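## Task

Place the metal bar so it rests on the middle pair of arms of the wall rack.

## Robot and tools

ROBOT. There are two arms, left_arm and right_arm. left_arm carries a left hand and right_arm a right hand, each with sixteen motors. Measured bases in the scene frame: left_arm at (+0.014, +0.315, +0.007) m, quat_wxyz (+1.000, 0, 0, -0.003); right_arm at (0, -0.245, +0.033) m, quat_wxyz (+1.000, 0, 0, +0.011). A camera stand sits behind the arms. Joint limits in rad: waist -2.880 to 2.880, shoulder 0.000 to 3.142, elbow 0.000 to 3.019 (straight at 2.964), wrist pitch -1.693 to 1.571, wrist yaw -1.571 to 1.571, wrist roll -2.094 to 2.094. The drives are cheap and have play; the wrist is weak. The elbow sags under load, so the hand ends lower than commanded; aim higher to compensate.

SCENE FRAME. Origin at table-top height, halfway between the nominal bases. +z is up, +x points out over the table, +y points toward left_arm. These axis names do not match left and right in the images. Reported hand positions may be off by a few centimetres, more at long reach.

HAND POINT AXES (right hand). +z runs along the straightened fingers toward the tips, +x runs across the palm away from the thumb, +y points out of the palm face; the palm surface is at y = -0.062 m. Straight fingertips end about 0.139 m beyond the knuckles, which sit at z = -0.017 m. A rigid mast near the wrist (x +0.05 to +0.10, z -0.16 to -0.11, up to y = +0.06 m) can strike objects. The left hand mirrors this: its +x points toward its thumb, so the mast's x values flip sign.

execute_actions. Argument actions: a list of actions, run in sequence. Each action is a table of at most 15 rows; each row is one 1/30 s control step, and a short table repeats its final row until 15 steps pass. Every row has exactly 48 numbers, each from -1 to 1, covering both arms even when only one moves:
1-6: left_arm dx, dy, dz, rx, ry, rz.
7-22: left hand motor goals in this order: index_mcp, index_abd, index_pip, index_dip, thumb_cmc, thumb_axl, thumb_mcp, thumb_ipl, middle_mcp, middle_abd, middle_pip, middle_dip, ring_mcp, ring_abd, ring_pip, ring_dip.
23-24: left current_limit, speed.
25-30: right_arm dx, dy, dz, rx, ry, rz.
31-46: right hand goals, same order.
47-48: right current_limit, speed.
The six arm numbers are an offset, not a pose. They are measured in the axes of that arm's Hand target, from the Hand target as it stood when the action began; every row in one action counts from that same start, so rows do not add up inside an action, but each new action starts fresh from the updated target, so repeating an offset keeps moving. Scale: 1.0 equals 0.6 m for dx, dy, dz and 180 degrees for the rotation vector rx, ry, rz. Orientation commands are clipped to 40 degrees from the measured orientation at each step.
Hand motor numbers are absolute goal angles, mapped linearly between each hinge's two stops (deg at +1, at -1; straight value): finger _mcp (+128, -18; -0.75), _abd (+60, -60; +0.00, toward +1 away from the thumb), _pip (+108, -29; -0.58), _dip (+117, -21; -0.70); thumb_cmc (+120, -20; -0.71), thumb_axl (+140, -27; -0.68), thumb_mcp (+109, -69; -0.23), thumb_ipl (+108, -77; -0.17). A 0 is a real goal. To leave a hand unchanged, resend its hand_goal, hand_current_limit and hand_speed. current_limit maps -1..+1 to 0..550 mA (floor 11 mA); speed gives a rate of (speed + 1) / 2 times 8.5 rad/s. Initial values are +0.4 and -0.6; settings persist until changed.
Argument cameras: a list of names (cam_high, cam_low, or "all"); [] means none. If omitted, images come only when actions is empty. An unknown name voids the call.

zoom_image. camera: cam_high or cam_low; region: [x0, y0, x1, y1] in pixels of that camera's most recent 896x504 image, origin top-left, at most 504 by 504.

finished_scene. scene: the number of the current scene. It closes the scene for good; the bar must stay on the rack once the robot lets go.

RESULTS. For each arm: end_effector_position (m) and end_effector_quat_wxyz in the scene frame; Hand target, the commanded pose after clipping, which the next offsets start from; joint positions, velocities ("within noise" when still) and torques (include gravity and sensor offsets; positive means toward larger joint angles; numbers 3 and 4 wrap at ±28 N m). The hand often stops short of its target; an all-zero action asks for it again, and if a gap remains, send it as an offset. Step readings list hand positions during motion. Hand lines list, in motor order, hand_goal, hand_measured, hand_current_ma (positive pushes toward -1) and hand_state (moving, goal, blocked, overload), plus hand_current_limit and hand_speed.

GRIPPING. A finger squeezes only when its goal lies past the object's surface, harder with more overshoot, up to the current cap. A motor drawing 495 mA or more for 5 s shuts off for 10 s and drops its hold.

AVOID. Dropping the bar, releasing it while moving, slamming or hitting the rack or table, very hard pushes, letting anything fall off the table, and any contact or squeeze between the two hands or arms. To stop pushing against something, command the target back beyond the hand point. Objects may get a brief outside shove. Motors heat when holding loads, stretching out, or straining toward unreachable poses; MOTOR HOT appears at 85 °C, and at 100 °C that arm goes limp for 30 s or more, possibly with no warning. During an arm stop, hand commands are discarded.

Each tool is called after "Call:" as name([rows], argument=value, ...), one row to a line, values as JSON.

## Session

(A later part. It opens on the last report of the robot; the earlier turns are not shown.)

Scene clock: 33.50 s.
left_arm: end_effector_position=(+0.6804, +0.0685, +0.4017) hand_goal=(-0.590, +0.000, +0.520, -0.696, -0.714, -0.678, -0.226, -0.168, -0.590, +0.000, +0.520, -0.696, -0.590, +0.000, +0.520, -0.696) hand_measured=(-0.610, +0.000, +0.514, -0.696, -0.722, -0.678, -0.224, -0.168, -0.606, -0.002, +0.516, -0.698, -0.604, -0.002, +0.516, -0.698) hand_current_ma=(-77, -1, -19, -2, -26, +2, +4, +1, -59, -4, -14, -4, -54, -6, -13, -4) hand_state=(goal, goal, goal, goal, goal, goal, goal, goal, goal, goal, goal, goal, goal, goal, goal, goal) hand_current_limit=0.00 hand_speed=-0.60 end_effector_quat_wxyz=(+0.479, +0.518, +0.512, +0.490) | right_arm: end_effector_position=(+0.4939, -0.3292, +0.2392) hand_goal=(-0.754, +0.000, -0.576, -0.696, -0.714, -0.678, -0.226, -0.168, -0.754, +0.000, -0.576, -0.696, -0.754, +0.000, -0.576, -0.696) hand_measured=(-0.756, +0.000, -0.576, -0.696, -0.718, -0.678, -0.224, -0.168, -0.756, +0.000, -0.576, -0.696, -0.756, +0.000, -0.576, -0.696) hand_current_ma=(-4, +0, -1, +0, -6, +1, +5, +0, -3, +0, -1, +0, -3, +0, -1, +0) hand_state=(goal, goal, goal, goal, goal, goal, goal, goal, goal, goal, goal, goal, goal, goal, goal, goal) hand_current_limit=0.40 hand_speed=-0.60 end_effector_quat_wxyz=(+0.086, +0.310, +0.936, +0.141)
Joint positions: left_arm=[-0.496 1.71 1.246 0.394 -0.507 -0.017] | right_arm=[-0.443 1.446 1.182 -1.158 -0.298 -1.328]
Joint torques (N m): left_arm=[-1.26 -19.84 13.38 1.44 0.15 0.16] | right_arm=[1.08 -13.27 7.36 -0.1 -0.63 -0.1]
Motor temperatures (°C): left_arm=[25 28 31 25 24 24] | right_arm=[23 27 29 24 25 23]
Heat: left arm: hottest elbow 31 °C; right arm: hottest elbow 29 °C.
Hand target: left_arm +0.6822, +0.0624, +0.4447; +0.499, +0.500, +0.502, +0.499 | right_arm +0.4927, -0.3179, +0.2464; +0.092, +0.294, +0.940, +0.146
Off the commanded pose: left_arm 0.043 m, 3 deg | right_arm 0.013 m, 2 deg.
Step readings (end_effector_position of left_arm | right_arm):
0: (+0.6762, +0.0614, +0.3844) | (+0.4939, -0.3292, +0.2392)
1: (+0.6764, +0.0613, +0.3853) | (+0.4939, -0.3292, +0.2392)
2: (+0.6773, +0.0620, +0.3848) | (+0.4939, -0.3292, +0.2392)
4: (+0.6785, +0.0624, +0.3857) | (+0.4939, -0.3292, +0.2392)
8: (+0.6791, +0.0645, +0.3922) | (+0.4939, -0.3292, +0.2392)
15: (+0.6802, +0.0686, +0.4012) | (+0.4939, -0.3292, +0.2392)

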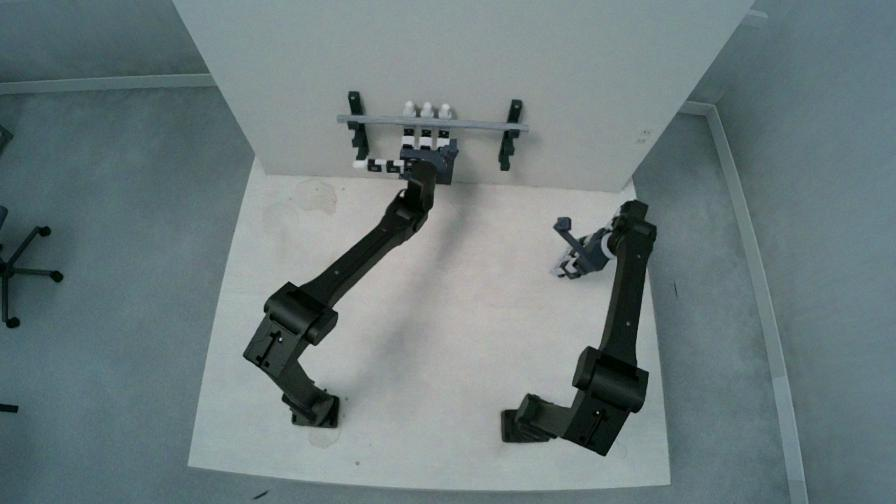

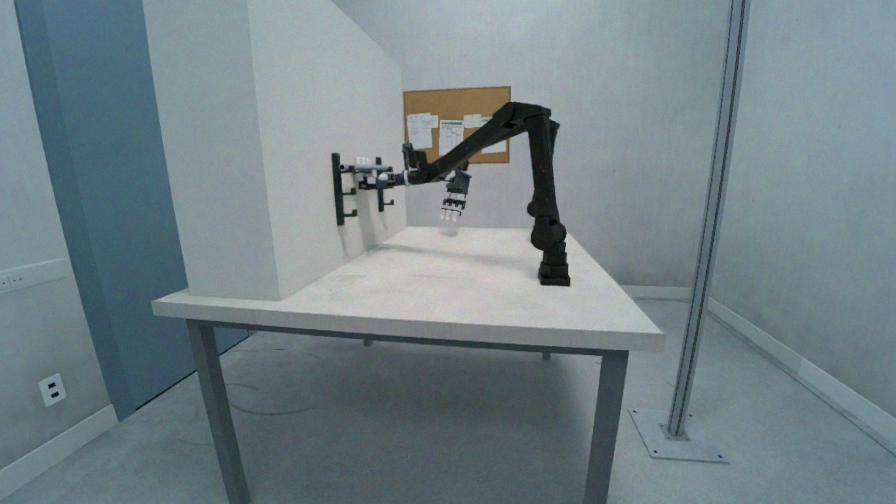

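Call:
execute_actions([
  [[0,0.03,0.0,0,0,0,-0.589,0,0.562,-0.696,0.571,-0.678,-0.226,-0.168,-0.589,0,0.562,-0.696,-0.589,0,0.562,-0.696,0.2,-0.6,0,0,0,0,0,0,-0.754,0,-0.576,-0.696,-0.714,-0.678,-0.226,-0.168,-0.754,0,-0.576,-0.696,-0.754,0,-0.576,-0.696,0.4,-0.6]],
], cameras=["all"])

Call:
zoom_image(camera="cam_high", region=[330, 80, 540, 200])

Call:
zoom_image(camera="cam_low", region=[325, 145, 415, 235])

Scene clock: 35.03 s.
left_arm: end_effector_position=(+0.6831, +0.0670, +0.4078) hand_goal=(-0.590, +0.000, +0.562, -0.696, +0.570, -0.678, -0.226, -0.168, -0.590, +0.000, +0.562, -0.696, -0.590, +0.000, +0.562, -0.696) hand_measured=(-0.610, +0.000, +0.546, -0.696, +0.568, -0.678, -0.224, -0.168, -0.606, +0.000, +0.552, -0.698, -0.604, -0.002, +0.558, -0.698) hand_current_ma=(-79, +0, -55, -2, -8, +2, +4, +1, -61, -1, -36, -4, -54, -4, -12, -4) hand_state=(goal, goal, goal, goal, goal, goal, goal, goal, goal, goal, goal, goal, goal, goal, goal, goal) hand_current_limit=0.20 hand_speed=-0.60 end_effector_quat_wxyz=(+0.472, +0.524, +0.514, +0.488) | right_arm: end_effector_position=(+0.4939, -0.3292, +0.2392) hand_goal=(-0.754, +0.000, -0.576, -0.696, -0.714, -0.678, -0.226, -0.168, -0.754, +0.000, -0.576, -0.696, -0.754, +0.000, -0.576, -0.696) hand_measured=(-0.756, +0.000, -0.576, -0.696, -0.718, -0.678, -0.224, -0.168, -0.756, +0.000, -0.576, -0.696, -0.756, +0.000, -0.576, -0.696) hand_current_ma=(-4, +0, -1, +0, -6, +1, +5, +0, -3, +0, -1, +0, -3, +0, -1, +0) hand_state=(goal, goal, goal, goal, goal, goal, goal, goal, goal, goal, goal, goal, goal, goal, goal, goal) hand_current_limit=0.40 hand_speed=-0.60 end_effector_quat_wxyz=(+0.086, +0.310, +0.936, +0.141)
Joint positions: left_arm=[-0.496 1.702 1.266 0.347 -0.507 -0.017] | right_arm=[-0.443 1.446 1.182 -1.158 -0.298 -1.328]
Joint torques (N m): left_arm=[-1.14 -20.95 13.71 1.48 0.15 0.1] | right_arm=[0.85 -13.16 7.34 -0.18 -0.62 -0.09]
Heat: left arm: hottest elbow 31 °C; right arm: hottest elbow 29 °C.
Hand target: left_arm +0.6823, +0.0624, +0.4627; +0.499, +0.500, +0.502, +0.499 | right_arm +0.4927, -0.3179, +0.2464; +0.092, +0.294, +0.940, +0.146
Off the commanded pose: left_arm 0.055 m, 5 deg | right_arm 0.013 m, 2 deg.
Step readings (end_effector_position of left_arm | right_arm):
0: (+0.6804, +0.0685, +0.4017) | (+0.4939, -0.3292, +0.2392)
1: (+0.6805, +0.0685, +0.4014) | (+0.4939, -0.3292, +0.2392)
2: (+0.6809, +0.0682, +0.4012) | (+0.4939, -0.3292, +0.2392)
4: (+0.6819, +0.0677, +0.4027) | (+0.4939, -0.3292, +0.2392)
8: (+0.6824, +0.0674, +0.4053) | (+0.4939, -0.3292, +0.2392)
15: (+0.6830, +0.0671, +0.4081) | (+0.4939, -0.3292, +0.2392)

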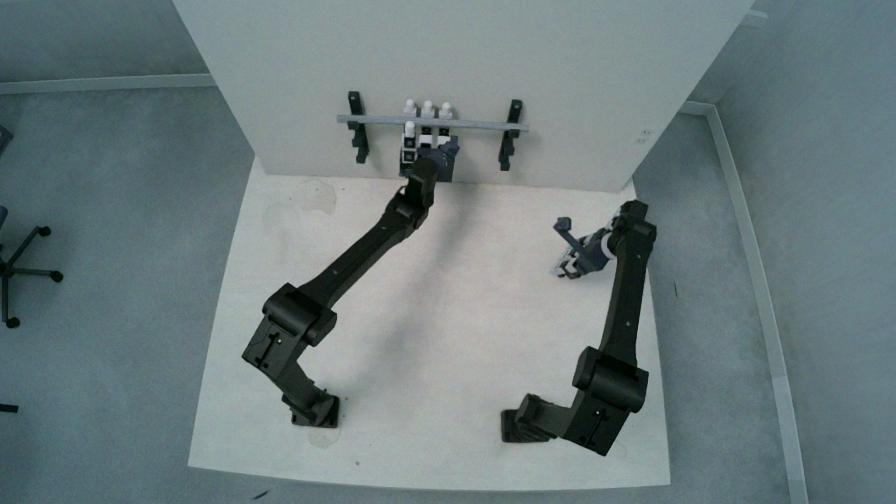

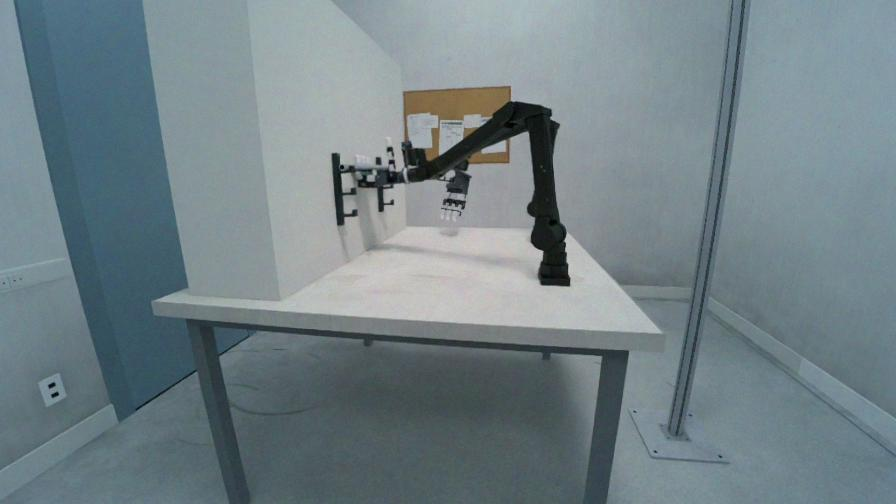

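Scaled by 2.400.

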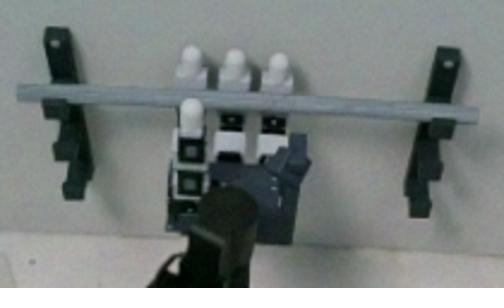

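Scaled by 5.600.

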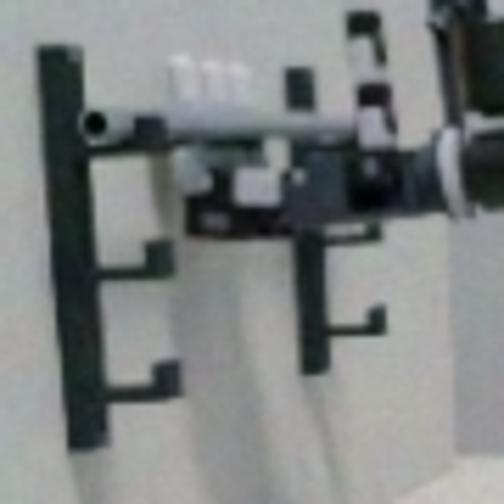

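Call:
execute_actions([
  [[0,0.015,0.0,-0.015,0,0,-0.589,0,0.562,-0.696,0.571,-0.678,-0.226,-0.168,-0.589,0,0.562,-0.696,-0.589,0,0.562,-0.696,0.2,-0.6,0,0,0,0,0,0,-0.754,0,-0.576,-0.696,-0.714,-0.678,-0.226,-0.168,-0.754,0,-0.576,-0.696,-0.754,0,-0.576,-0.696,0.4,-0.6],[0,0.03,0.0,-0.03,0,0,-0.589,0,0.562,-0.696,0.571,-0.678,-0.226,-0.168,-0.589,0,0.562,-0.696,-0.589,0,0.562,-0.696,0.2,-0.6,0,0,0,0,0,0,-0.754,0,-0.576,-0.696,-0.714,-0.678,-0.226,-0.168,-0.754,0,-0.576,-0.696,-0.754,0,-0.576,-0.696,0.4,-0.6]],
], cameras=["all"])

Call:
zoom_image(camera="cam_high", region=[330, 80, 540, 200])

Call:
zoom_image(camera="cam_low", region=[325, 145, 415, 235])

Scene clock: 36.30 s.
left_arm: end_effector_position=(+0.6818, +0.0694, +0.4266) hand_goal=(-0.590, +0.000, +0.562, -0.696, +0.570, -0.678, -0.226, -0.168, -0.590, +0.000, +0.562, -0.696, -0.590, +0.000, +0.562, -0.696) hand_measured=(-0.620, +0.002, +0.550, -0.696, +0.568, -0.678, -0.224, -0.168, -0.612, +0.002, +0.554, -0.696, -0.606, +0.000, +0.558, -0.696) hand_current_ma=(-122, +6, -39, -1, -6, +2, +4, +1, -90, +4, -24, -1, -66, +1, -11, -2) hand_state=(blocked, goal, goal, goal, goal, goal, goal, goal, blocked, goal, goal, goal, goal, goal, goal, goal) hand_current_limit=0.20 hand_speed=-0.60 end_effector_quat_wxyz=(+0.487, +0.511, +0.498, +0.505) | right_arm: end_effector_position=(+0.4939, -0.3292, +0.2392) hand_goal=(-0.754, +0.000, -0.576, -0.696, -0.714, -0.678, -0.226, -0.168, -0.754, +0.000, -0.576, -0.696, -0.754, +0.000, -0.576, -0.696) hand_measured=(-0.756, +0.000, -0.576, -0.696, -0.718, -0.678, -0.224, -0.168, -0.756, +0.000, -0.576, -0.696, -0.756, +0.000, -0.576, -0.696) hand_current_ma=(-4, +0, -1, +0, -6, +1, +5, +0, -3, +0, -1, +0, -3, +0, -1, +0) hand_state=(goal, goal, goal, goal, goal, goal, goal, goal, goal, goal, goal, goal, goal, goal, goal, goal) hand_current_limit=0.40 hand_speed=-0.60 end_effector_quat_wxyz=(+0.086, +0.310, +0.936, +0.141)
Joint positions: left_arm=[-0.488 1.702 1.273 0.41 -0.499 0.021] | right_arm=[-0.443 1.446 1.182 -1.158 -0.298 -1.328]
Joint torques (N m): left_arm=[-1.49 -18.78 14.23 3.51 0.21 0.2] | right_arm=[1.26 -13.22 7.45 -0.1 -0.66 -0.08]
Heat: left arm: hottest elbow 31 °C; right arm: hottest elbow 29 °C.
Hand target: left_arm +0.6823, +0.0624, +0.4807; +0.522, +0.476, +0.478, +0.522 | right_arm +0.4927, -0.3179, +0.2464; +0.092, +0.294, +0.940, +0.146
Off the commanded pose: left_arm 0.055 m, 6 deg | right_arm 0.013 m, 2 deg.
Step readings (end_effector_position of left_arm | right_arm):
0: (+0.6831, +0.0670, +0.4078) | (+0.4939, -0.3292, +0.2392)
1: (+0.6831, +0.0670, +0.4078) | (+0.4939, -0.3292, +0.2392)
2: (+0.6831, +0.0670, +0.4078) | (+0.4939, -0.3292, +0.2392)
4: (+0.6826, +0.0664, +0.4099) | (+0.4939, -0.3292, +0.2392)
8: (+0.6825, +0.0692, +0.4179) | (+0.4939, -0.3292, +0.2392)
15: (+0.6818, +0.0694, +0.4254) | (+0.4939, -0.3292, +0.2392)

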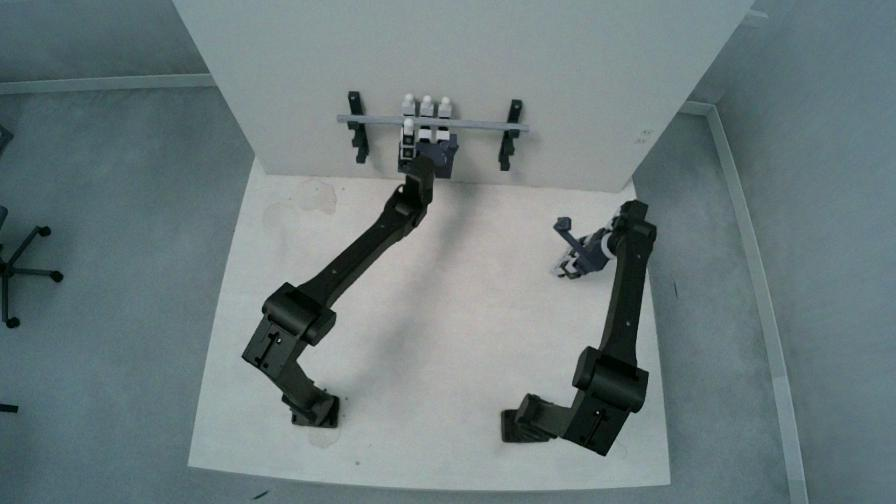

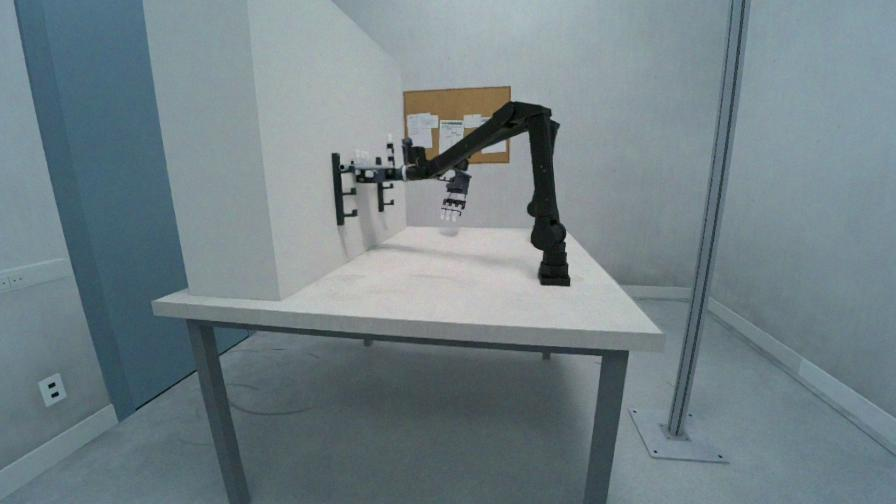

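Scaled by 2.400.

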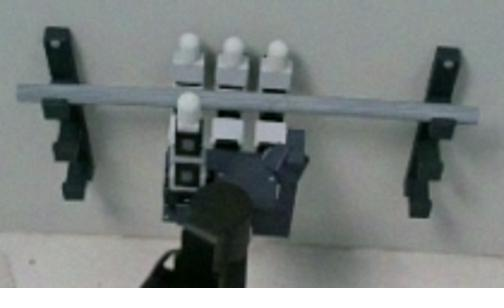

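Scaled by 5.600.

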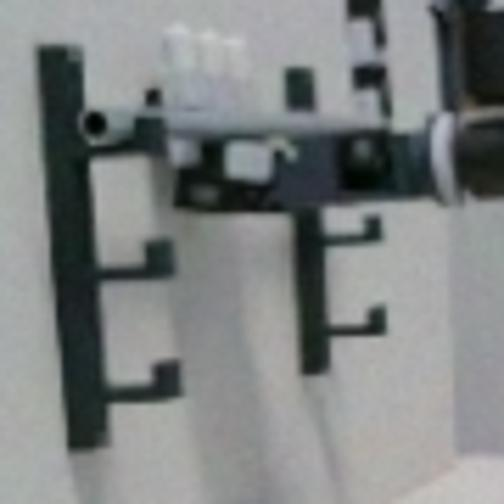

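Call:
execute_actions([
  [[0,0.0,0.0,0,0,0,-0.589,0,0.562,-0.696,0.571,-0.678,0.45,-0.168,-0.589,0,0.562,-0.4,-0.589,0,0.562,-0.4,0.2,-0.7,0,0,0,0,0,0,-0.754,0,-0.576,-0.696,-0.714,-0.678,-0.226,-0.168,-0.754,0,-0.576,-0.696,-0.754,0,-0.576,-0.696,0.4,-0.6]],
  [[0,0.0,0.0,0,0,0,-0.589,0,0.562,-0.696,0.571,-0.678,0.75,-0.1,-0.589,0,0.562,0.0,-0.589,0,0.562,0.0,0.2,-0.7,0,0,0,0,0,0,-0.754,0,-0.576,-0.696,-0.714,-0.678,-0.226,-0.168,-0.754,0,-0.576,-0.696,-0.754,0,-0.576,-0.696,0.4,-0.6]],
], cameras=["all"])

Call:
zoom_image(camera="cam_high", region=[330, 80, 540, 200])

Call:
zoom_image(camera="cam_low", region=[325, 145, 415, 235])

Scene clock: 38.17 s.
left_arm: end_effector_position=(+0.6818, +0.0694, +0.4266) hand_goal=(-0.590, +0.000, +0.562, -0.696, +0.570, -0.678, +0.750, -0.100, -0.590, +0.000, +0.562, +0.000, -0.590, +0.000, +0.562, +0.000) hand_measured=(-0.622, +0.002, +0.552, -0.696, +0.568, -0.678, +0.690, -0.114, -0.612, +0.002, +0.554, -0.002, -0.606, +0.000, +0.558, -0.002) hand_current_ma=(-132, +6, -35, -1, -6, +2, -330, -73, -90, +4, -24, -7, -66, +1, -10, -7) hand_state=(blocked, goal, goal, goal, goal, goal, blocked, goal, blocked, goal, goal, goal, goal, goal, goal, goal) hand_current_limit=0.20 hand_speed=-0.70 end_effector_quat_wxyz=(+0.487, +0.511, +0.498, +0.505) | right_arm: end_effector_position=(+0.4939, -0.3292, +0.2392) hand_goal=(-0.754, +0.000, -0.576, -0.696, -0.714, -0.678, -0.226, -0.168, -0.754, +0.000, -0.576, -0.696, -0.754, +0.000, -0.576, -0.696) hand_measured=(-0.756, +0.000, -0.576, -0.696, -0.718, -0.678, -0.224, -0.168, -0.756, +0.000, -0.576, -0.696, -0.756, +0.000, -0.576, -0.696) hand_current_ma=(-4, +0, -1, +0, -6, +1, +5, +0, -3, +0, -1, +0, -3, +0, -1, +0) hand_state=(goal, goal, goal, goal, goal, goal, goal, goal, goal, goal, goal, goal, goal, goal, goal, goal) hand_current_limit=0.40 hand_speed=-0.60 end_effector_quat_wxyz=(+0.086, +0.310, +0.936, +0.141)
Joint positions: left_arm=[-0.488 1.702 1.273 0.41 -0.499 0.021] | right_arm=[-0.443 1.446 1.182 -1.158 -0.298 -1.328]
Joint torques (N m): left_arm=[-1.32 -18.67 14.32 3.59 0.21 0.19] | right_arm=[1.32 -13.04 7.41 -0.14 -0.65 -0.09]
Heat: left arm: hottest elbow 32 °C; right arm: hottest elbow 29 °C.
Hand target: left_arm +0.6823, +0.0624, +0.4807; +0.522, +0.476, +0.478, +0.522 | right_arm +0.4927, -0.3179, +0.2464; +0.092, +0.294, +0.940, +0.146
Off the commanded pose: left_arm 0.055 m, 6 deg | right_arm 0.013 m, 2 deg.
Step readings (end_effector_position of left_arm | right_arm):
0: (+0.6818, +0.0694, +0.4266) | (+0.4939, -0.3292, +0.2392)
1: (+0.6818, +0.0694, +0.4266) | (+0.4939, -0.3292, +0.2392)
2: (+0.6818, +0.0694, +0.4266) | (+0.4939, -0.3292, +0.2392)
4: (+0.6818, +0.0694, +0.4266) | (+0.4939, -0.3292, +0.2392)
8: (+0.6818, +0.0694, +0.4266) | (+0.4939, -0.3292, +0.2392)
15: (+0.6818, +0.0694, +0.4266) | (+0.4939, -0.3292, +0.2392)
16: (+0.6818, +0.0694, +0.4266) | (+0.4939, -0.3292, +0.2392)
17: (+0.6818, +0.0694, +0.4266) | (+0.4939, -0.3292, +0.2392)
19: (+0.6818, +0.0694, +0.4266) | (+0.4939, -0.3292, +0.2392)
23: (+0.6818, +0.0694, +0.4266) | (+0.4939, -0.3292, +0.2392)
30: (+0.6818, +0.0694, +0.4266) | (+0.4939, -0.3292, +0.2392)

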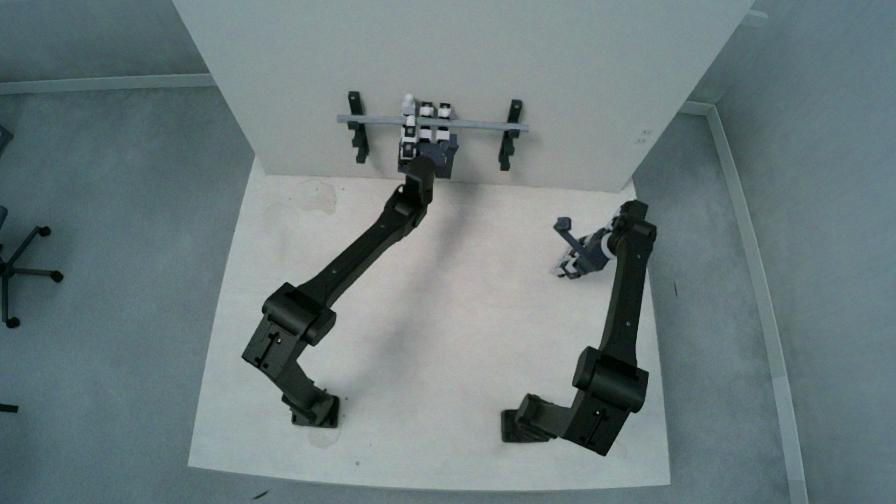

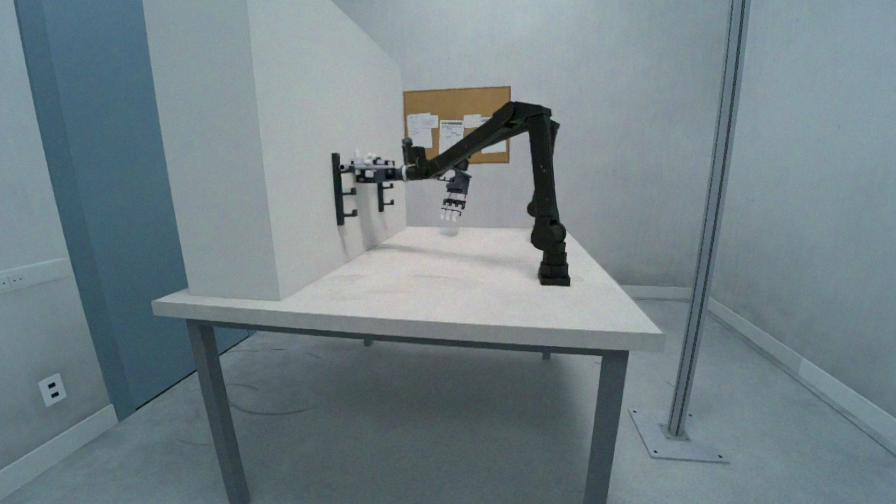

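Scaled by 2.400.

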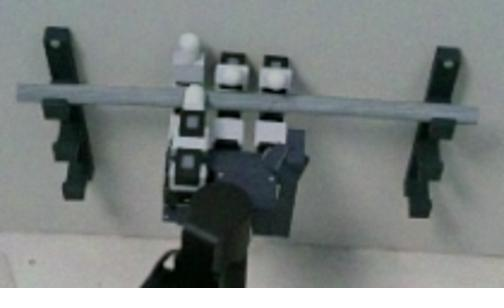

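Scaled by 5.600.

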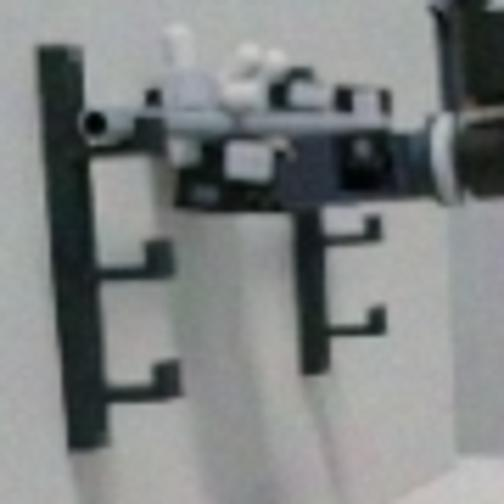

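Call:
execute_actions([
  [[0,0.02,0.0,0,0,0,-0.589,0,0.562,-0.696,0.571,-0.678,0.75,-0.1,-0.589,0,0.562,0.0,-0.589,0,0.562,0.0,0.2,-0.7,0,0,0,0,0,0,-0.754,0,-0.576,-0.696,-0.714,-0.678,-0.226,-0.168,-0.754,0,-0.576,-0.696,-0.754,0,-0.576,-0.696,0.4,-0.6],[0,0.04,0.0,0,0,0,-0.589,0,0.562,-0.696,0.571,-0.678,0.75,-0.1,-0.589,0,0.562,0.0,-0.589,0,0.562,0.0,0.2,-0.7,0,0,0,0,0,0,-0.754,0,-0.576,-0.696,-0.714,-0.678,-0.226,-0.168,-0.754,0,-0.576,-0.696,-0.754,0,-0.576,-0.696,0.4,-0.6]],
], cameras=["all"])

Call:
zoom_image(camera="cam_high", region=[330, 80, 540, 200])

Call:
zoom_image(camera="cam_low", region=[325, 145, 415, 235])

Scene clock: 39.27 s.
left_arm: end_effector_position=(+0.6829, +0.0693, +0.4302) hand_goal=(-0.590, +0.000, +0.562, -0.696, +0.570, -0.678, +0.750, -0.100, -0.590, +0.000, +0.562, +0.000, -0.590, +0.000, +0.562, +0.000) hand_measured=(-0.632, +0.002, +0.556, -0.696, +0.568, -0.678, +0.694, -0.114, -0.612, +0.002, +0.556, -0.002, -0.606, +0.000, +0.558, -0.002) hand_current_ma=(-180, +6, -17, -1, -6, +3, -310, -73, -90, +4, -21, -7, -66, +1, -9, -7) hand_state=(blocked, goal, goal, goal, goal, goal, blocked, goal, blocked, goal, goal, goal, goal, goal, goal, goal) hand_current_limit=0.20 hand_speed=-0.70 end_effector_quat_wxyz=(+0.487, +0.509, +0.498, +0.505) | right_arm: end_effector_position=(+0.4939, -0.3292, +0.2392) hand_goal=(-0.754, +0.000, -0.576, -0.696, -0.714, -0.678, -0.226, -0.168, -0.754, +0.000, -0.576, -0.696, -0.754, +0.000, -0.576, -0.696) hand_measured=(-0.756, +0.000, -0.576, -0.696, -0.718, -0.678, -0.224, -0.168, -0.756, +0.000, -0.576, -0.696, -0.756, +0.000, -0.576, -0.696) hand_current_ma=(-4, +0, -1, +0, -6, +1, +5, +0, -3, +0, -1, +0, -3, +0, -1, +0) hand_state=(goal, goal, goal, goal, goal, goal, goal, goal, goal, goal, goal, goal, goal, goal, goal, goal) hand_current_limit=0.40 hand_speed=-0.60 end_effector_quat_wxyz=(+0.086, +0.310, +0.936, +0.141)
Joint positions: left_arm=[-0.488 1.702 1.282 0.402 -0.503 0.021] | right_arm=[-0.443 1.446 1.182 -1.158 -0.298 -1.328]
Joint torques (N m): left_arm=[-1.49 -21.42 15.6 1.85 0.12 0.22] | right_arm=[1.14 -13.1 7.38 -0.16 -0.65 -0.08]
Heat: left arm: hottest elbow 32 °C; right arm: hottest elbow 29 °C.
Hand target: left_arm +0.6802, +0.0625, +0.5046; +0.522, +0.476, +0.478, +0.522 | right_arm +0.4927, -0.3179, +0.2464; +0.092, +0.294, +0.940, +0.146
Off the commanded pose: left_arm 0.075 m, 6 deg | right_arm 0.013 m, 2 deg.
Step readings (end_effector_position of left_arm | right_arm):
0: (+0.6818, +0.0694, +0.4266) | (+0.4939, -0.3292, +0.2392)
1: (+0.6818, +0.0694, +0.4266) | (+0.4939, -0.3292, +0.2392)
2: (+0.6818, +0.0694, +0.4266) | (+0.4939, -0.3292, +0.2392)
4: (+0.6819, +0.0696, +0.4275) | (+0.4939, -0.3292, +0.2392)
8: (+0.6821, +0.0695, +0.4280) | (+0.4939, -0.3292, +0.2392)
15: (+0.6827, +0.0694, +0.4296) | (+0.4939, -0.3292, +0.2392)

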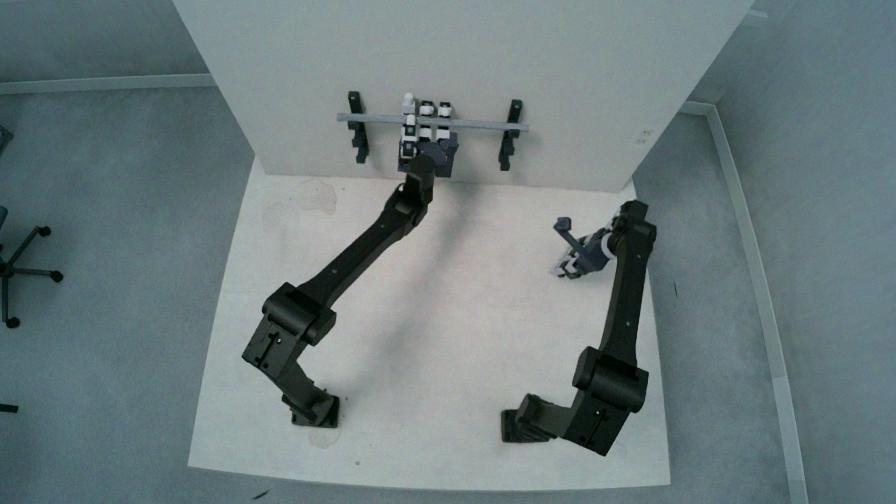

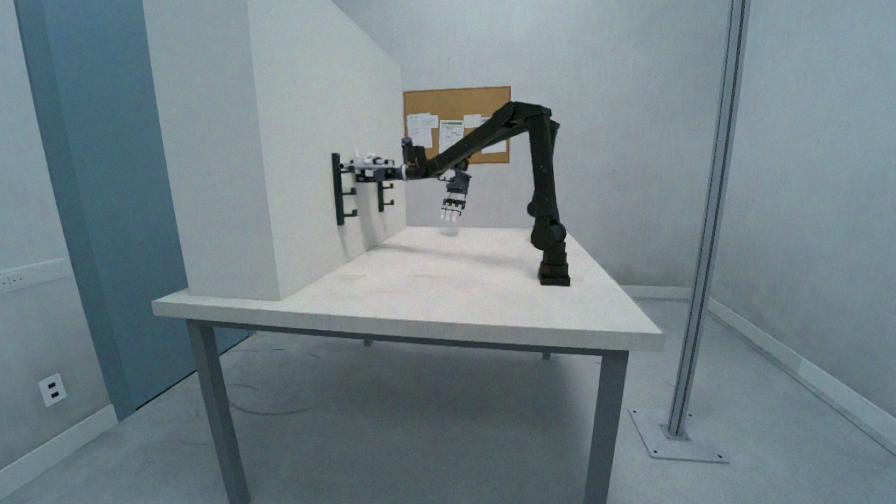

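Scaled by 2.400.

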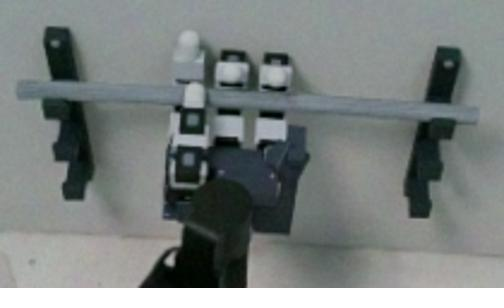

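Scaled by 5.600.

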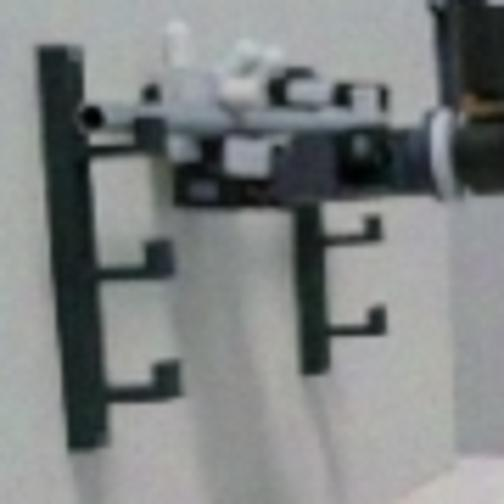

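Call:
execute_actions([
  [[0,0.02,0.0,0,0,-0.01,-0.589,0,0.562,-0.696,0.571,-0.678,0.75,-0.1,-0.589,0,0.562,0.0,-0.589,0,0.562,0.0,0.2,-0.7,0,0,0,0,0,0,-0.754,0,-0.576,-0.696,-0.714,-0.678,-0.226,-0.168,-0.754,0,-0.576,-0.696,-0.754,0,-0.576,-0.696,0.4,-0.6],[0,0.045,0.0,0,0,-0.02,-0.589,0,0.562,-0.696,0.571,-0.678,0.75,-0.1,-0.589,0,0.562,0.0,-0.589,0,0.562,0.0,0.2,-0.7,0,0,0,0,0,0,-0.754,0,-0.576,-0.696,-0.714,-0.678,-0.226,-0.168,-0.754,0,-0.576,-0.696,-0.754,0,-0.576,-0.696,0.4,-0.6]],
], cameras=["all"])

Call:
zoom_image(camera="cam_high", region=[330, 80, 540, 200])

Call:
zoom_image(camera="cam_low", region=[325, 145, 415, 235])

Scene clock: 40.50 s.
left_arm: end_effector_position=(+0.6859, +0.0655, +0.4395) hand_goal=(-0.590, +0.000, +0.562, -0.696, +0.570, -0.678, +0.750, -0.100, -0.590, +0.000, +0.562, +0.000, -0.590, +0.000, +0.562, +0.000) hand_measured=(-0.632, +0.004, +0.560, -0.696, +0.568, -0.674, +0.696, -0.114, -0.618, +0.002, +0.558, -0.002, -0.610, +0.000, +0.560, -0.002) hand_current_ma=(-178, +9, -8, -1, -3, +13, -295, -75, -119, +3, -10, -7, -76, +1, -9, -7) hand_state=(blocked, goal, goal, goal, goal, goal, blocked, goal, blocked, goal, goal, goal, goal, goal, goal, goal) hand_current_limit=0.20 hand_speed=-0.70 end_effector_quat_wxyz=(+0.481, +0.516, +0.504, +0.498) | right_arm: end_effector_position=(+0.4939, -0.3292, +0.2392) hand_goal=(-0.754, +0.000, -0.576, -0.696, -0.714, -0.678, -0.226, -0.168, -0.754, +0.000, -0.576, -0.696, -0.754, +0.000, -0.576, -0.696) hand_measured=(-0.756, +0.000, -0.576, -0.696, -0.718, -0.678, -0.224, -0.168, -0.756, +0.000, -0.576, -0.696, -0.756, +0.000, -0.576, -0.696) hand_current_ma=(-4, +0, -1, +0, -6, +1, +5, +0, -3, +0, -1, +0, -3, +0, -1, +0) hand_state=(goal, goal, goal, goal, goal, goal, goal, goal, goal, goal, goal, goal, goal, goal, goal, goal) hand_current_limit=0.40 hand_speed=-0.60 end_effector_quat_wxyz=(+0.086, +0.310, +0.936, +0.141)
Joint positions: left_arm=[-0.492 1.691 1.315 0.328 -0.504 0.006] | right_arm=[-0.443 1.446 1.182 -1.158 -0.298 -1.328]
Joint torques (N m): left_arm=[-2.08 -22.83 16.66 2.06 -0.06 -0.14] | right_arm=[1.03 -13.04 7.38 -0.18 -0.65 -0.08]
Heat: left arm: hottest elbow 33 °C; right arm: hottest elbow 29 °C.
Hand target: left_arm +0.6777, +0.0625, +0.5315; +0.538, +0.461, +0.493, +0.506 | right_arm +0.4927, -0.3179, +0.2464; +0.092, +0.294, +0.940, +0.146
Off the commanded pose: left_arm 0.092 m, 9 deg | right_arm 0.013 m, 2 deg.
Step readings (end_effector_position of left_arm | right_arm):
0: (+0.6829, +0.0693, +0.4302) | (+0.4939, -0.3292, +0.2392)
1: (+0.6829, +0.0693, +0.4302) | (+0.4939, -0.3292, +0.2392)
2: (+0.6833, +0.0693, +0.4300) | (+0.4939, -0.3292, +0.2392)
4: (+0.6850, +0.0691, +0.4294) | (+0.4939, -0.3292, +0.2392)
8: (+0.6859, +0.0695, +0.4355) | (+0.4939, -0.3292, +0.2392)
15: (+0.6857, +0.0653, +0.4393) | (+0.4939, -0.3292, +0.2392)

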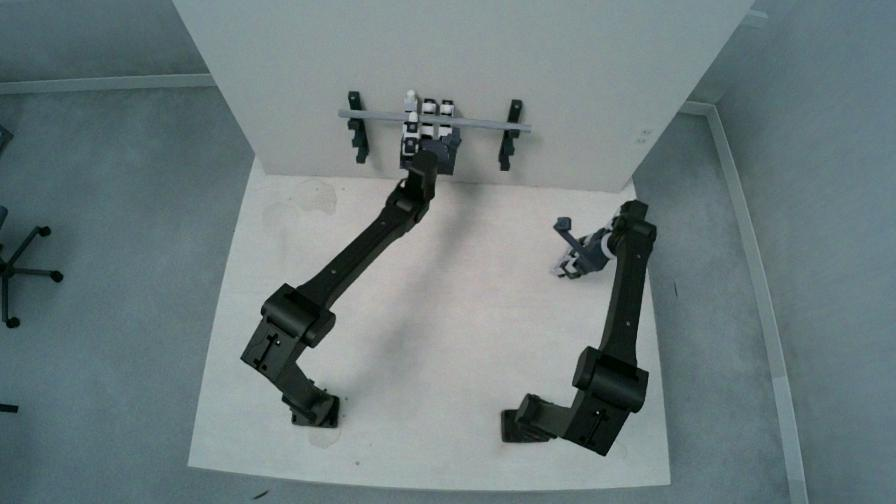

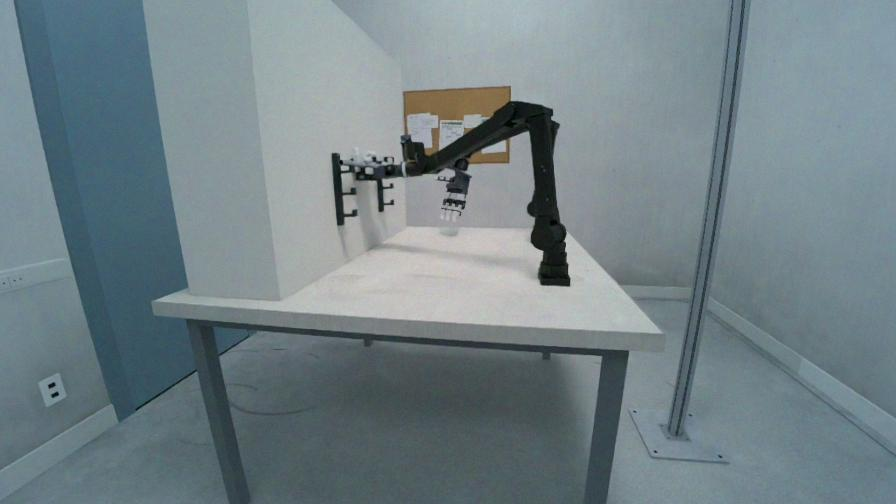

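Scaled by 2.400.

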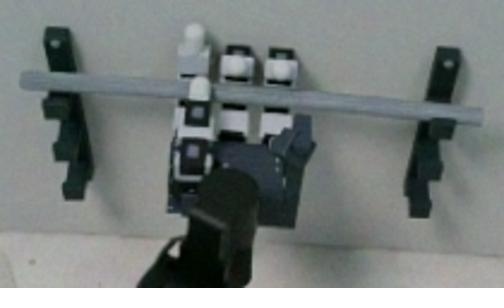

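Scaled by 5.600.

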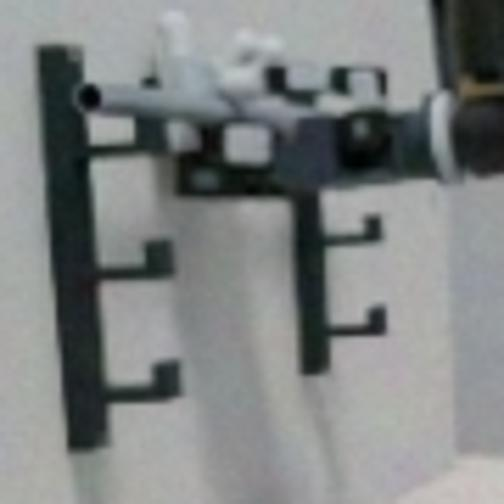

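Call:
execute_actions([
  [[0,0.025,0.0,0,0,-0.01,-0.589,0,0.562,-0.696,0.571,-0.678,0.75,-0.1,-0.589,0,0.562,0.0,-0.589,0,0.562,0.0,0.2,-0.7,0,0,0,0,0,0,-0.754,0,-0.576,-0.696,-0.714,-0.678,-0.226,-0.168,-0.754,0,-0.576,-0.696,-0.754,0,-0.576,-0.696,0.4,-0.6],[0,0.05,0.0,0,0,-0.02,-0.589,0,0.562,-0.696,0.571,-0.678,0.75,-0.1,-0.589,0,0.562,0.0,-0.589,0,0.562,0.0,0.2,-0.7,0,0,0,0,0,0,-0.754,0,-0.576,-0.696,-0.714,-0.678,-0.226,-0.168,-0.754,0,-0.576,-0.696,-0.754,0,-0.576,-0.696,0.4,-0.6]],
], cameras=["all"])

Call:
zoom_image(camera="cam_high", region=[330, 80, 540, 200])

Call:
zoom_image(camera="cam_low", region=[325, 145, 415, 235])

Scene clock: 42.00 s.
left_arm: end_effector_position=(+0.6824, +0.0553, +0.4681) hand_goal=(-0.590, +0.000, +0.562, -0.696, +0.570, -0.678, +0.750, -0.100, -0.590, +0.000, +0.562, +0.000, -0.590, +0.000, +0.562, +0.000) hand_measured=(-0.628, +0.004, +0.560, -0.696, +0.568, -0.674, +0.696, -0.116, -0.618, +0.002, +0.560, -0.002, -0.612, +0.000, +0.560, -0.002) hand_current_ma=(-162, +9, -3, -1, -3, +15, -295, -79, -119, +3, -8, -7, -90, +1, -9, -7) hand_state=(blocked, goal, goal, goal, goal, goal, blocked, goal, blocked, goal, goal, goal, blocked, goal, goal, goal) hand_current_limit=0.20 hand_speed=-0.70 end_effector_quat_wxyz=(+0.499, +0.507, +0.514, +0.479) | right_arm: end_effector_position=(+0.4939, -0.3292, +0.2392) hand_goal=(-0.754, +0.000, -0.576, -0.696, -0.714, -0.678, -0.226, -0.168, -0.754, +0.000, -0.576, -0.696, -0.754, +0.000, -0.576, -0.696) hand_measured=(-0.756, +0.000, -0.576, -0.696, -0.718, -0.678, -0.224, -0.168, -0.756, +0.000, -0.576, -0.696, -0.756, +0.000, -0.576, -0.696) hand_current_ma=(-4, +0, -1, +0, -6, +1, +5, +0, -3, +0, -1, +0, -3, +0, -1, +0) hand_state=(goal, goal, goal, goal, goal, goal, goal, goal, goal, goal, goal, goal, goal, goal, goal, goal) hand_current_limit=0.40 hand_speed=-0.60 end_effector_quat_wxyz=(+0.086, +0.310, +0.936, +0.141)
Joint positions: left_arm=[-0.514 1.671 1.371 0.252 -0.507 -0.051] | right_arm=[-0.443 1.446 1.182 -1.158 -0.298 -1.328]
Joint torques (N m): left_arm=[-1.73 -22.83 16.81 2.17 -0.17 -0.15] | right_arm=[1.03 -13.27 7.47 -0.08 -0.64 -0.07]
Heat: left arm: hottest elbow 33 °C; right arm: hottest elbow 29 °C.
Hand target: left_arm +0.6750, +0.0645, +0.5613; +0.554, +0.445, +0.507, +0.488 | right_arm +0.4927, -0.3179, +0.2464; +0.092, +0.294, +0.940, +0.146
Off the commanded pose: left_arm 0.094 m, 10 deg | right_arm 0.013 m, 2 deg.
Step readings (end_effector_position of left_arm | right_arm):
0: (+0.6859, +0.0655, +0.4395) | (+0.4939, -0.3292, +0.2392)
1: (+0.6859, +0.0655, +0.4395) | (+0.4939, -0.3292, +0.2392)
2: (+0.6863, +0.0656, +0.4393) | (+0.4939, -0.3292, +0.2392)
4: (+0.6871, +0.0652, +0.4394) | (+0.4939, -0.3292, +0.2392)
8: (+0.6865, +0.0632, +0.4455) | (+0.4939, -0.3292, +0.2392)
15: (+0.6834, +0.0578, +0.4631) | (+0.4939, -0.3292, +0.2392)

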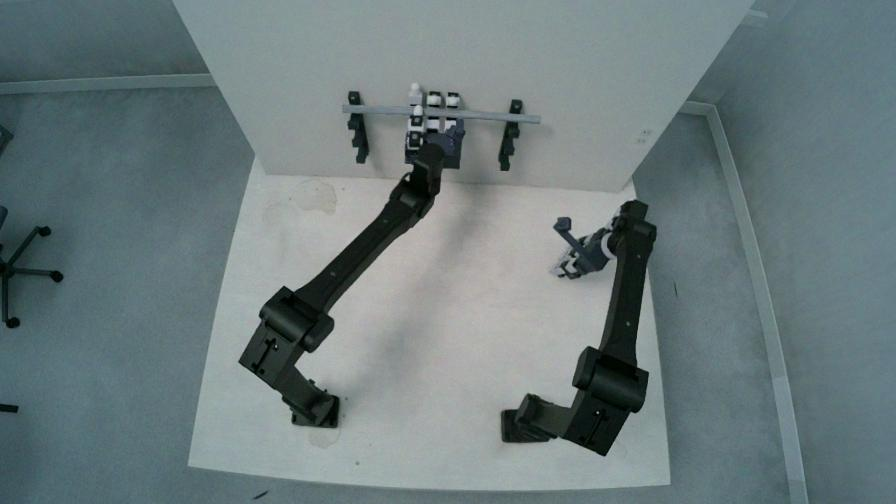

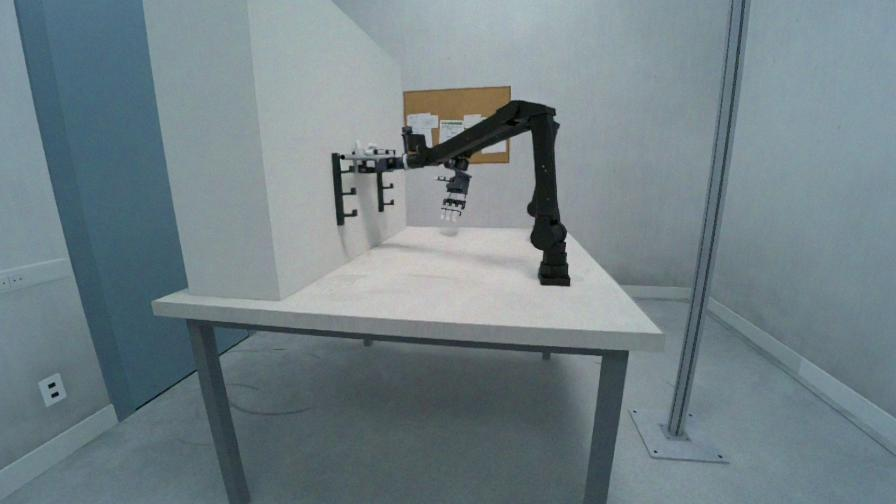

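Scaled by 2.400.

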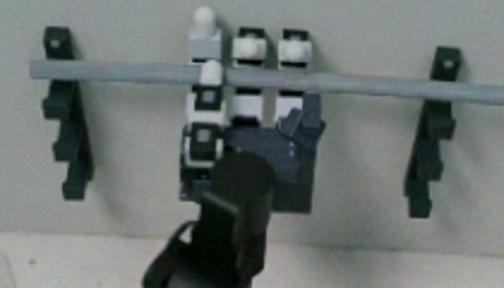

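Scaled by 5.600.

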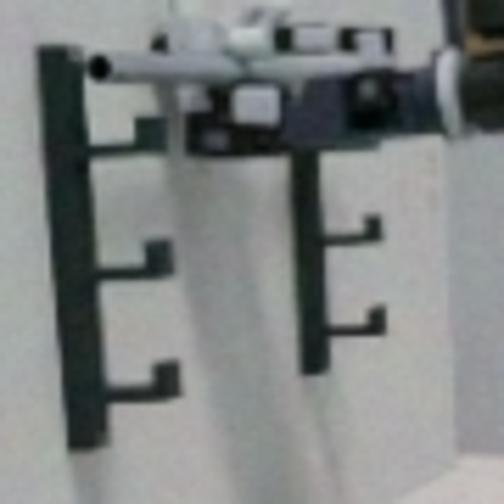

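Call:
execute_actions([
  [[0.006,0.002,-0.04,0,0,0,-0.589,0,0.562,-0.696,0.571,-0.678,0.75,-0.1,-0.589,0,0.562,0.0,-0.589,0,0.562,0.0,0.2,-0.7,0,0,0,0,0,0,-0.754,0,-0.576,-0.696,-0.714,-0.678,-0.226,-0.168,-0.754,0,-0.576,-0.696,-0.754,0,-0.576,-0.696,0.4,-0.6],[0.013,0.004,-0.08,0,0,0,-0.589,0,0.562,-0.696,0.571,-0.678,0.75,-0.1,-0.589,0,0.562,0.0,-0.589,0,0.562,0.0,0.2,-0.7,0,0,0,0,0,0,-0.754,0,-0.576,-0.696,-0.714,-0.678,-0.226,-0.168,-0.754,0,-0.576,-0.696,-0.754,0,-0.576,-0.696,0.4,-0.6],[0.0197,0.0055,-0.125,0,0,0,-0.589,0,0.562,-0.696,0.571,-0.678,0.75,-0.1,-0.589,0,0.562,0.0,-0.589,0,0.562,0.0,0.2,-0.7,0,0,0,0,0,0,-0.754,0,-0.576,-0.696,-0.714,-0.678,-0.226,-0.168,-0.754,0,-0.576,-0.696,-0.754,0,-0.576,-0.696,0.4,-0.6]],
], cameras=["all"])

Call:
zoom_image(camera="cam_high", region=[330, 80, 570, 220])

Call:
zoom_image(camera="cam_low", region=[325, 125, 445, 235])

Scene clock: 43.63 s.
left_arm: end_effector_position=(+0.6133, +0.0627, +0.5189) hand_goal=(-0.590, +0.000, +0.562, -0.696, +0.570, -0.678, +0.750, -0.100, -0.590, +0.000, +0.562, +0.000, -0.590, +0.000, +0.562, +0.000) hand_measured=(-0.628, +0.004, +0.560, -0.696, +0.568, -0.674, +0.696, -0.116, -0.618, +0.002, +0.560, -0.002, -0.612, +0.000, +0.560, -0.002) hand_current_ma=(-162, +9, -7, -1, -3, +15, -295, -80, -121, +3, -8, -7, -92, +1, -8, -7) hand_state=(blocked, goal, goal, goal, goal, goal, blocked, goal, blocked, goal, goal, goal, blocked, goal, goal, goal) hand_current_limit=0.20 hand_speed=-0.70 end_effector_quat_wxyz=(+0.522, +0.484, +0.508, +0.485) | right_arm: end_effector_position=(+0.4939, -0.3292, +0.2392) hand_goal=(-0.754, +0.000, -0.576, -0.696, -0.714, -0.678, -0.226, -0.168, -0.754, +0.000, -0.576, -0.696, -0.754, +0.000, -0.576, -0.696) hand_measured=(-0.756, +0.000, -0.576, -0.696, -0.718, -0.678, -0.224, -0.168, -0.756, +0.000, -0.576, -0.696, -0.756, +0.000, -0.576, -0.696) hand_current_ma=(-4, +0, -1, +0, -6, +1, +5, +0, -3, +0, -1, +0, -3, +0, -1, +0) hand_state=(goal, goal, goal, goal, goal, goal, goal, goal, goal, goal, goal, goal, goal, goal, goal, goal) hand_current_limit=0.40 hand_speed=-0.60 end_effector_quat_wxyz=(+0.086, +0.310, +0.936, +0.141)
Joint positions: left_arm=[-0.569 1.501 1.267 0.252 -0.562 -0.051] | right_arm=[-0.443 1.446 1.182 -1.158 -0.298 -1.328]
Joint torques (N m): left_arm=[-1.49 -18.14 10.84 3.17 -0.05 -0.11] | right_arm=[1.49 -13.22 7.31 -0.14 -0.65 -0.06]
Heat: left arm: hottest elbow 33 °C; right arm: hottest elbow 29 °C.
Hand target: left_arm +0.6001, +0.0764, +0.5563; +0.554, +0.445, +0.507, +0.488 | right_arm +0.4927, -0.3179, +0.2464; +0.092, +0.294, +0.940, +0.146
Off the commanded pose: left_arm 0.042 m, 6 deg | right_arm 0.013 m, 2 deg.
Step readings (end_effector_position of left_arm | right_arm):
0: (+0.6824, +0.0553, +0.4681) | (+0.4939, -0.3292, +0.2392)
1: (+0.6824, +0.0553, +0.4681) | (+0.4939, -0.3292, +0.2392)
2: (+0.6820, +0.0548, +0.4681) | (+0.4939, -0.3292, +0.2392)
4: (+0.6794, +0.0568, +0.4706) | (+0.4939, -0.3292, +0.2392)
8: (+0.6569, +0.0664, +0.4816) | (+0.4939, -0.3292, +0.2392)
15: (+0.6216, +0.0726, +0.5210) | (+0.4939, -0.3292, +0.2392)

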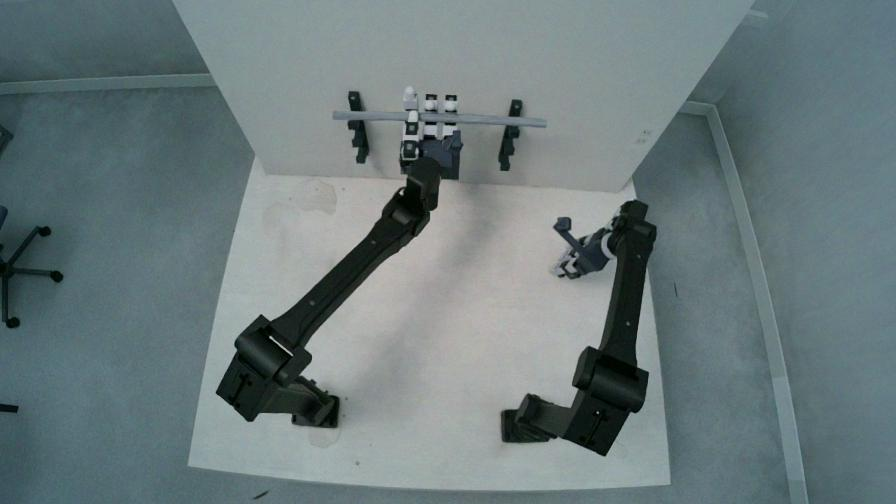

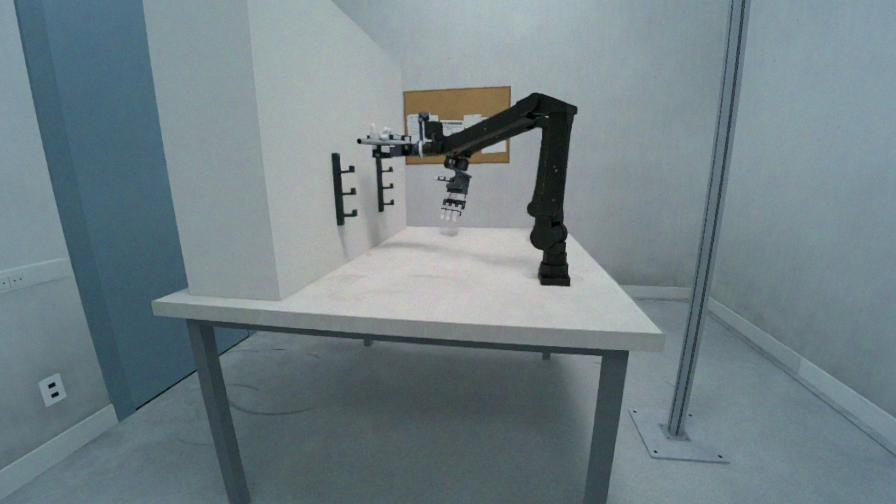

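Scaled by 2.100.

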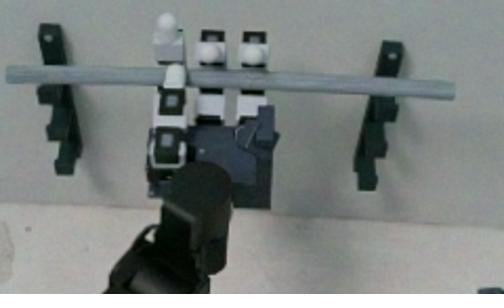

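Scaled by 4.200.

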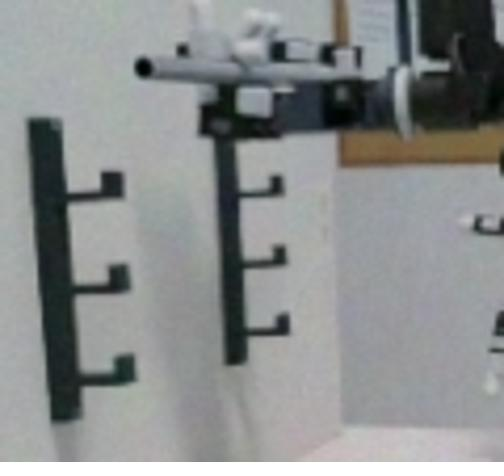

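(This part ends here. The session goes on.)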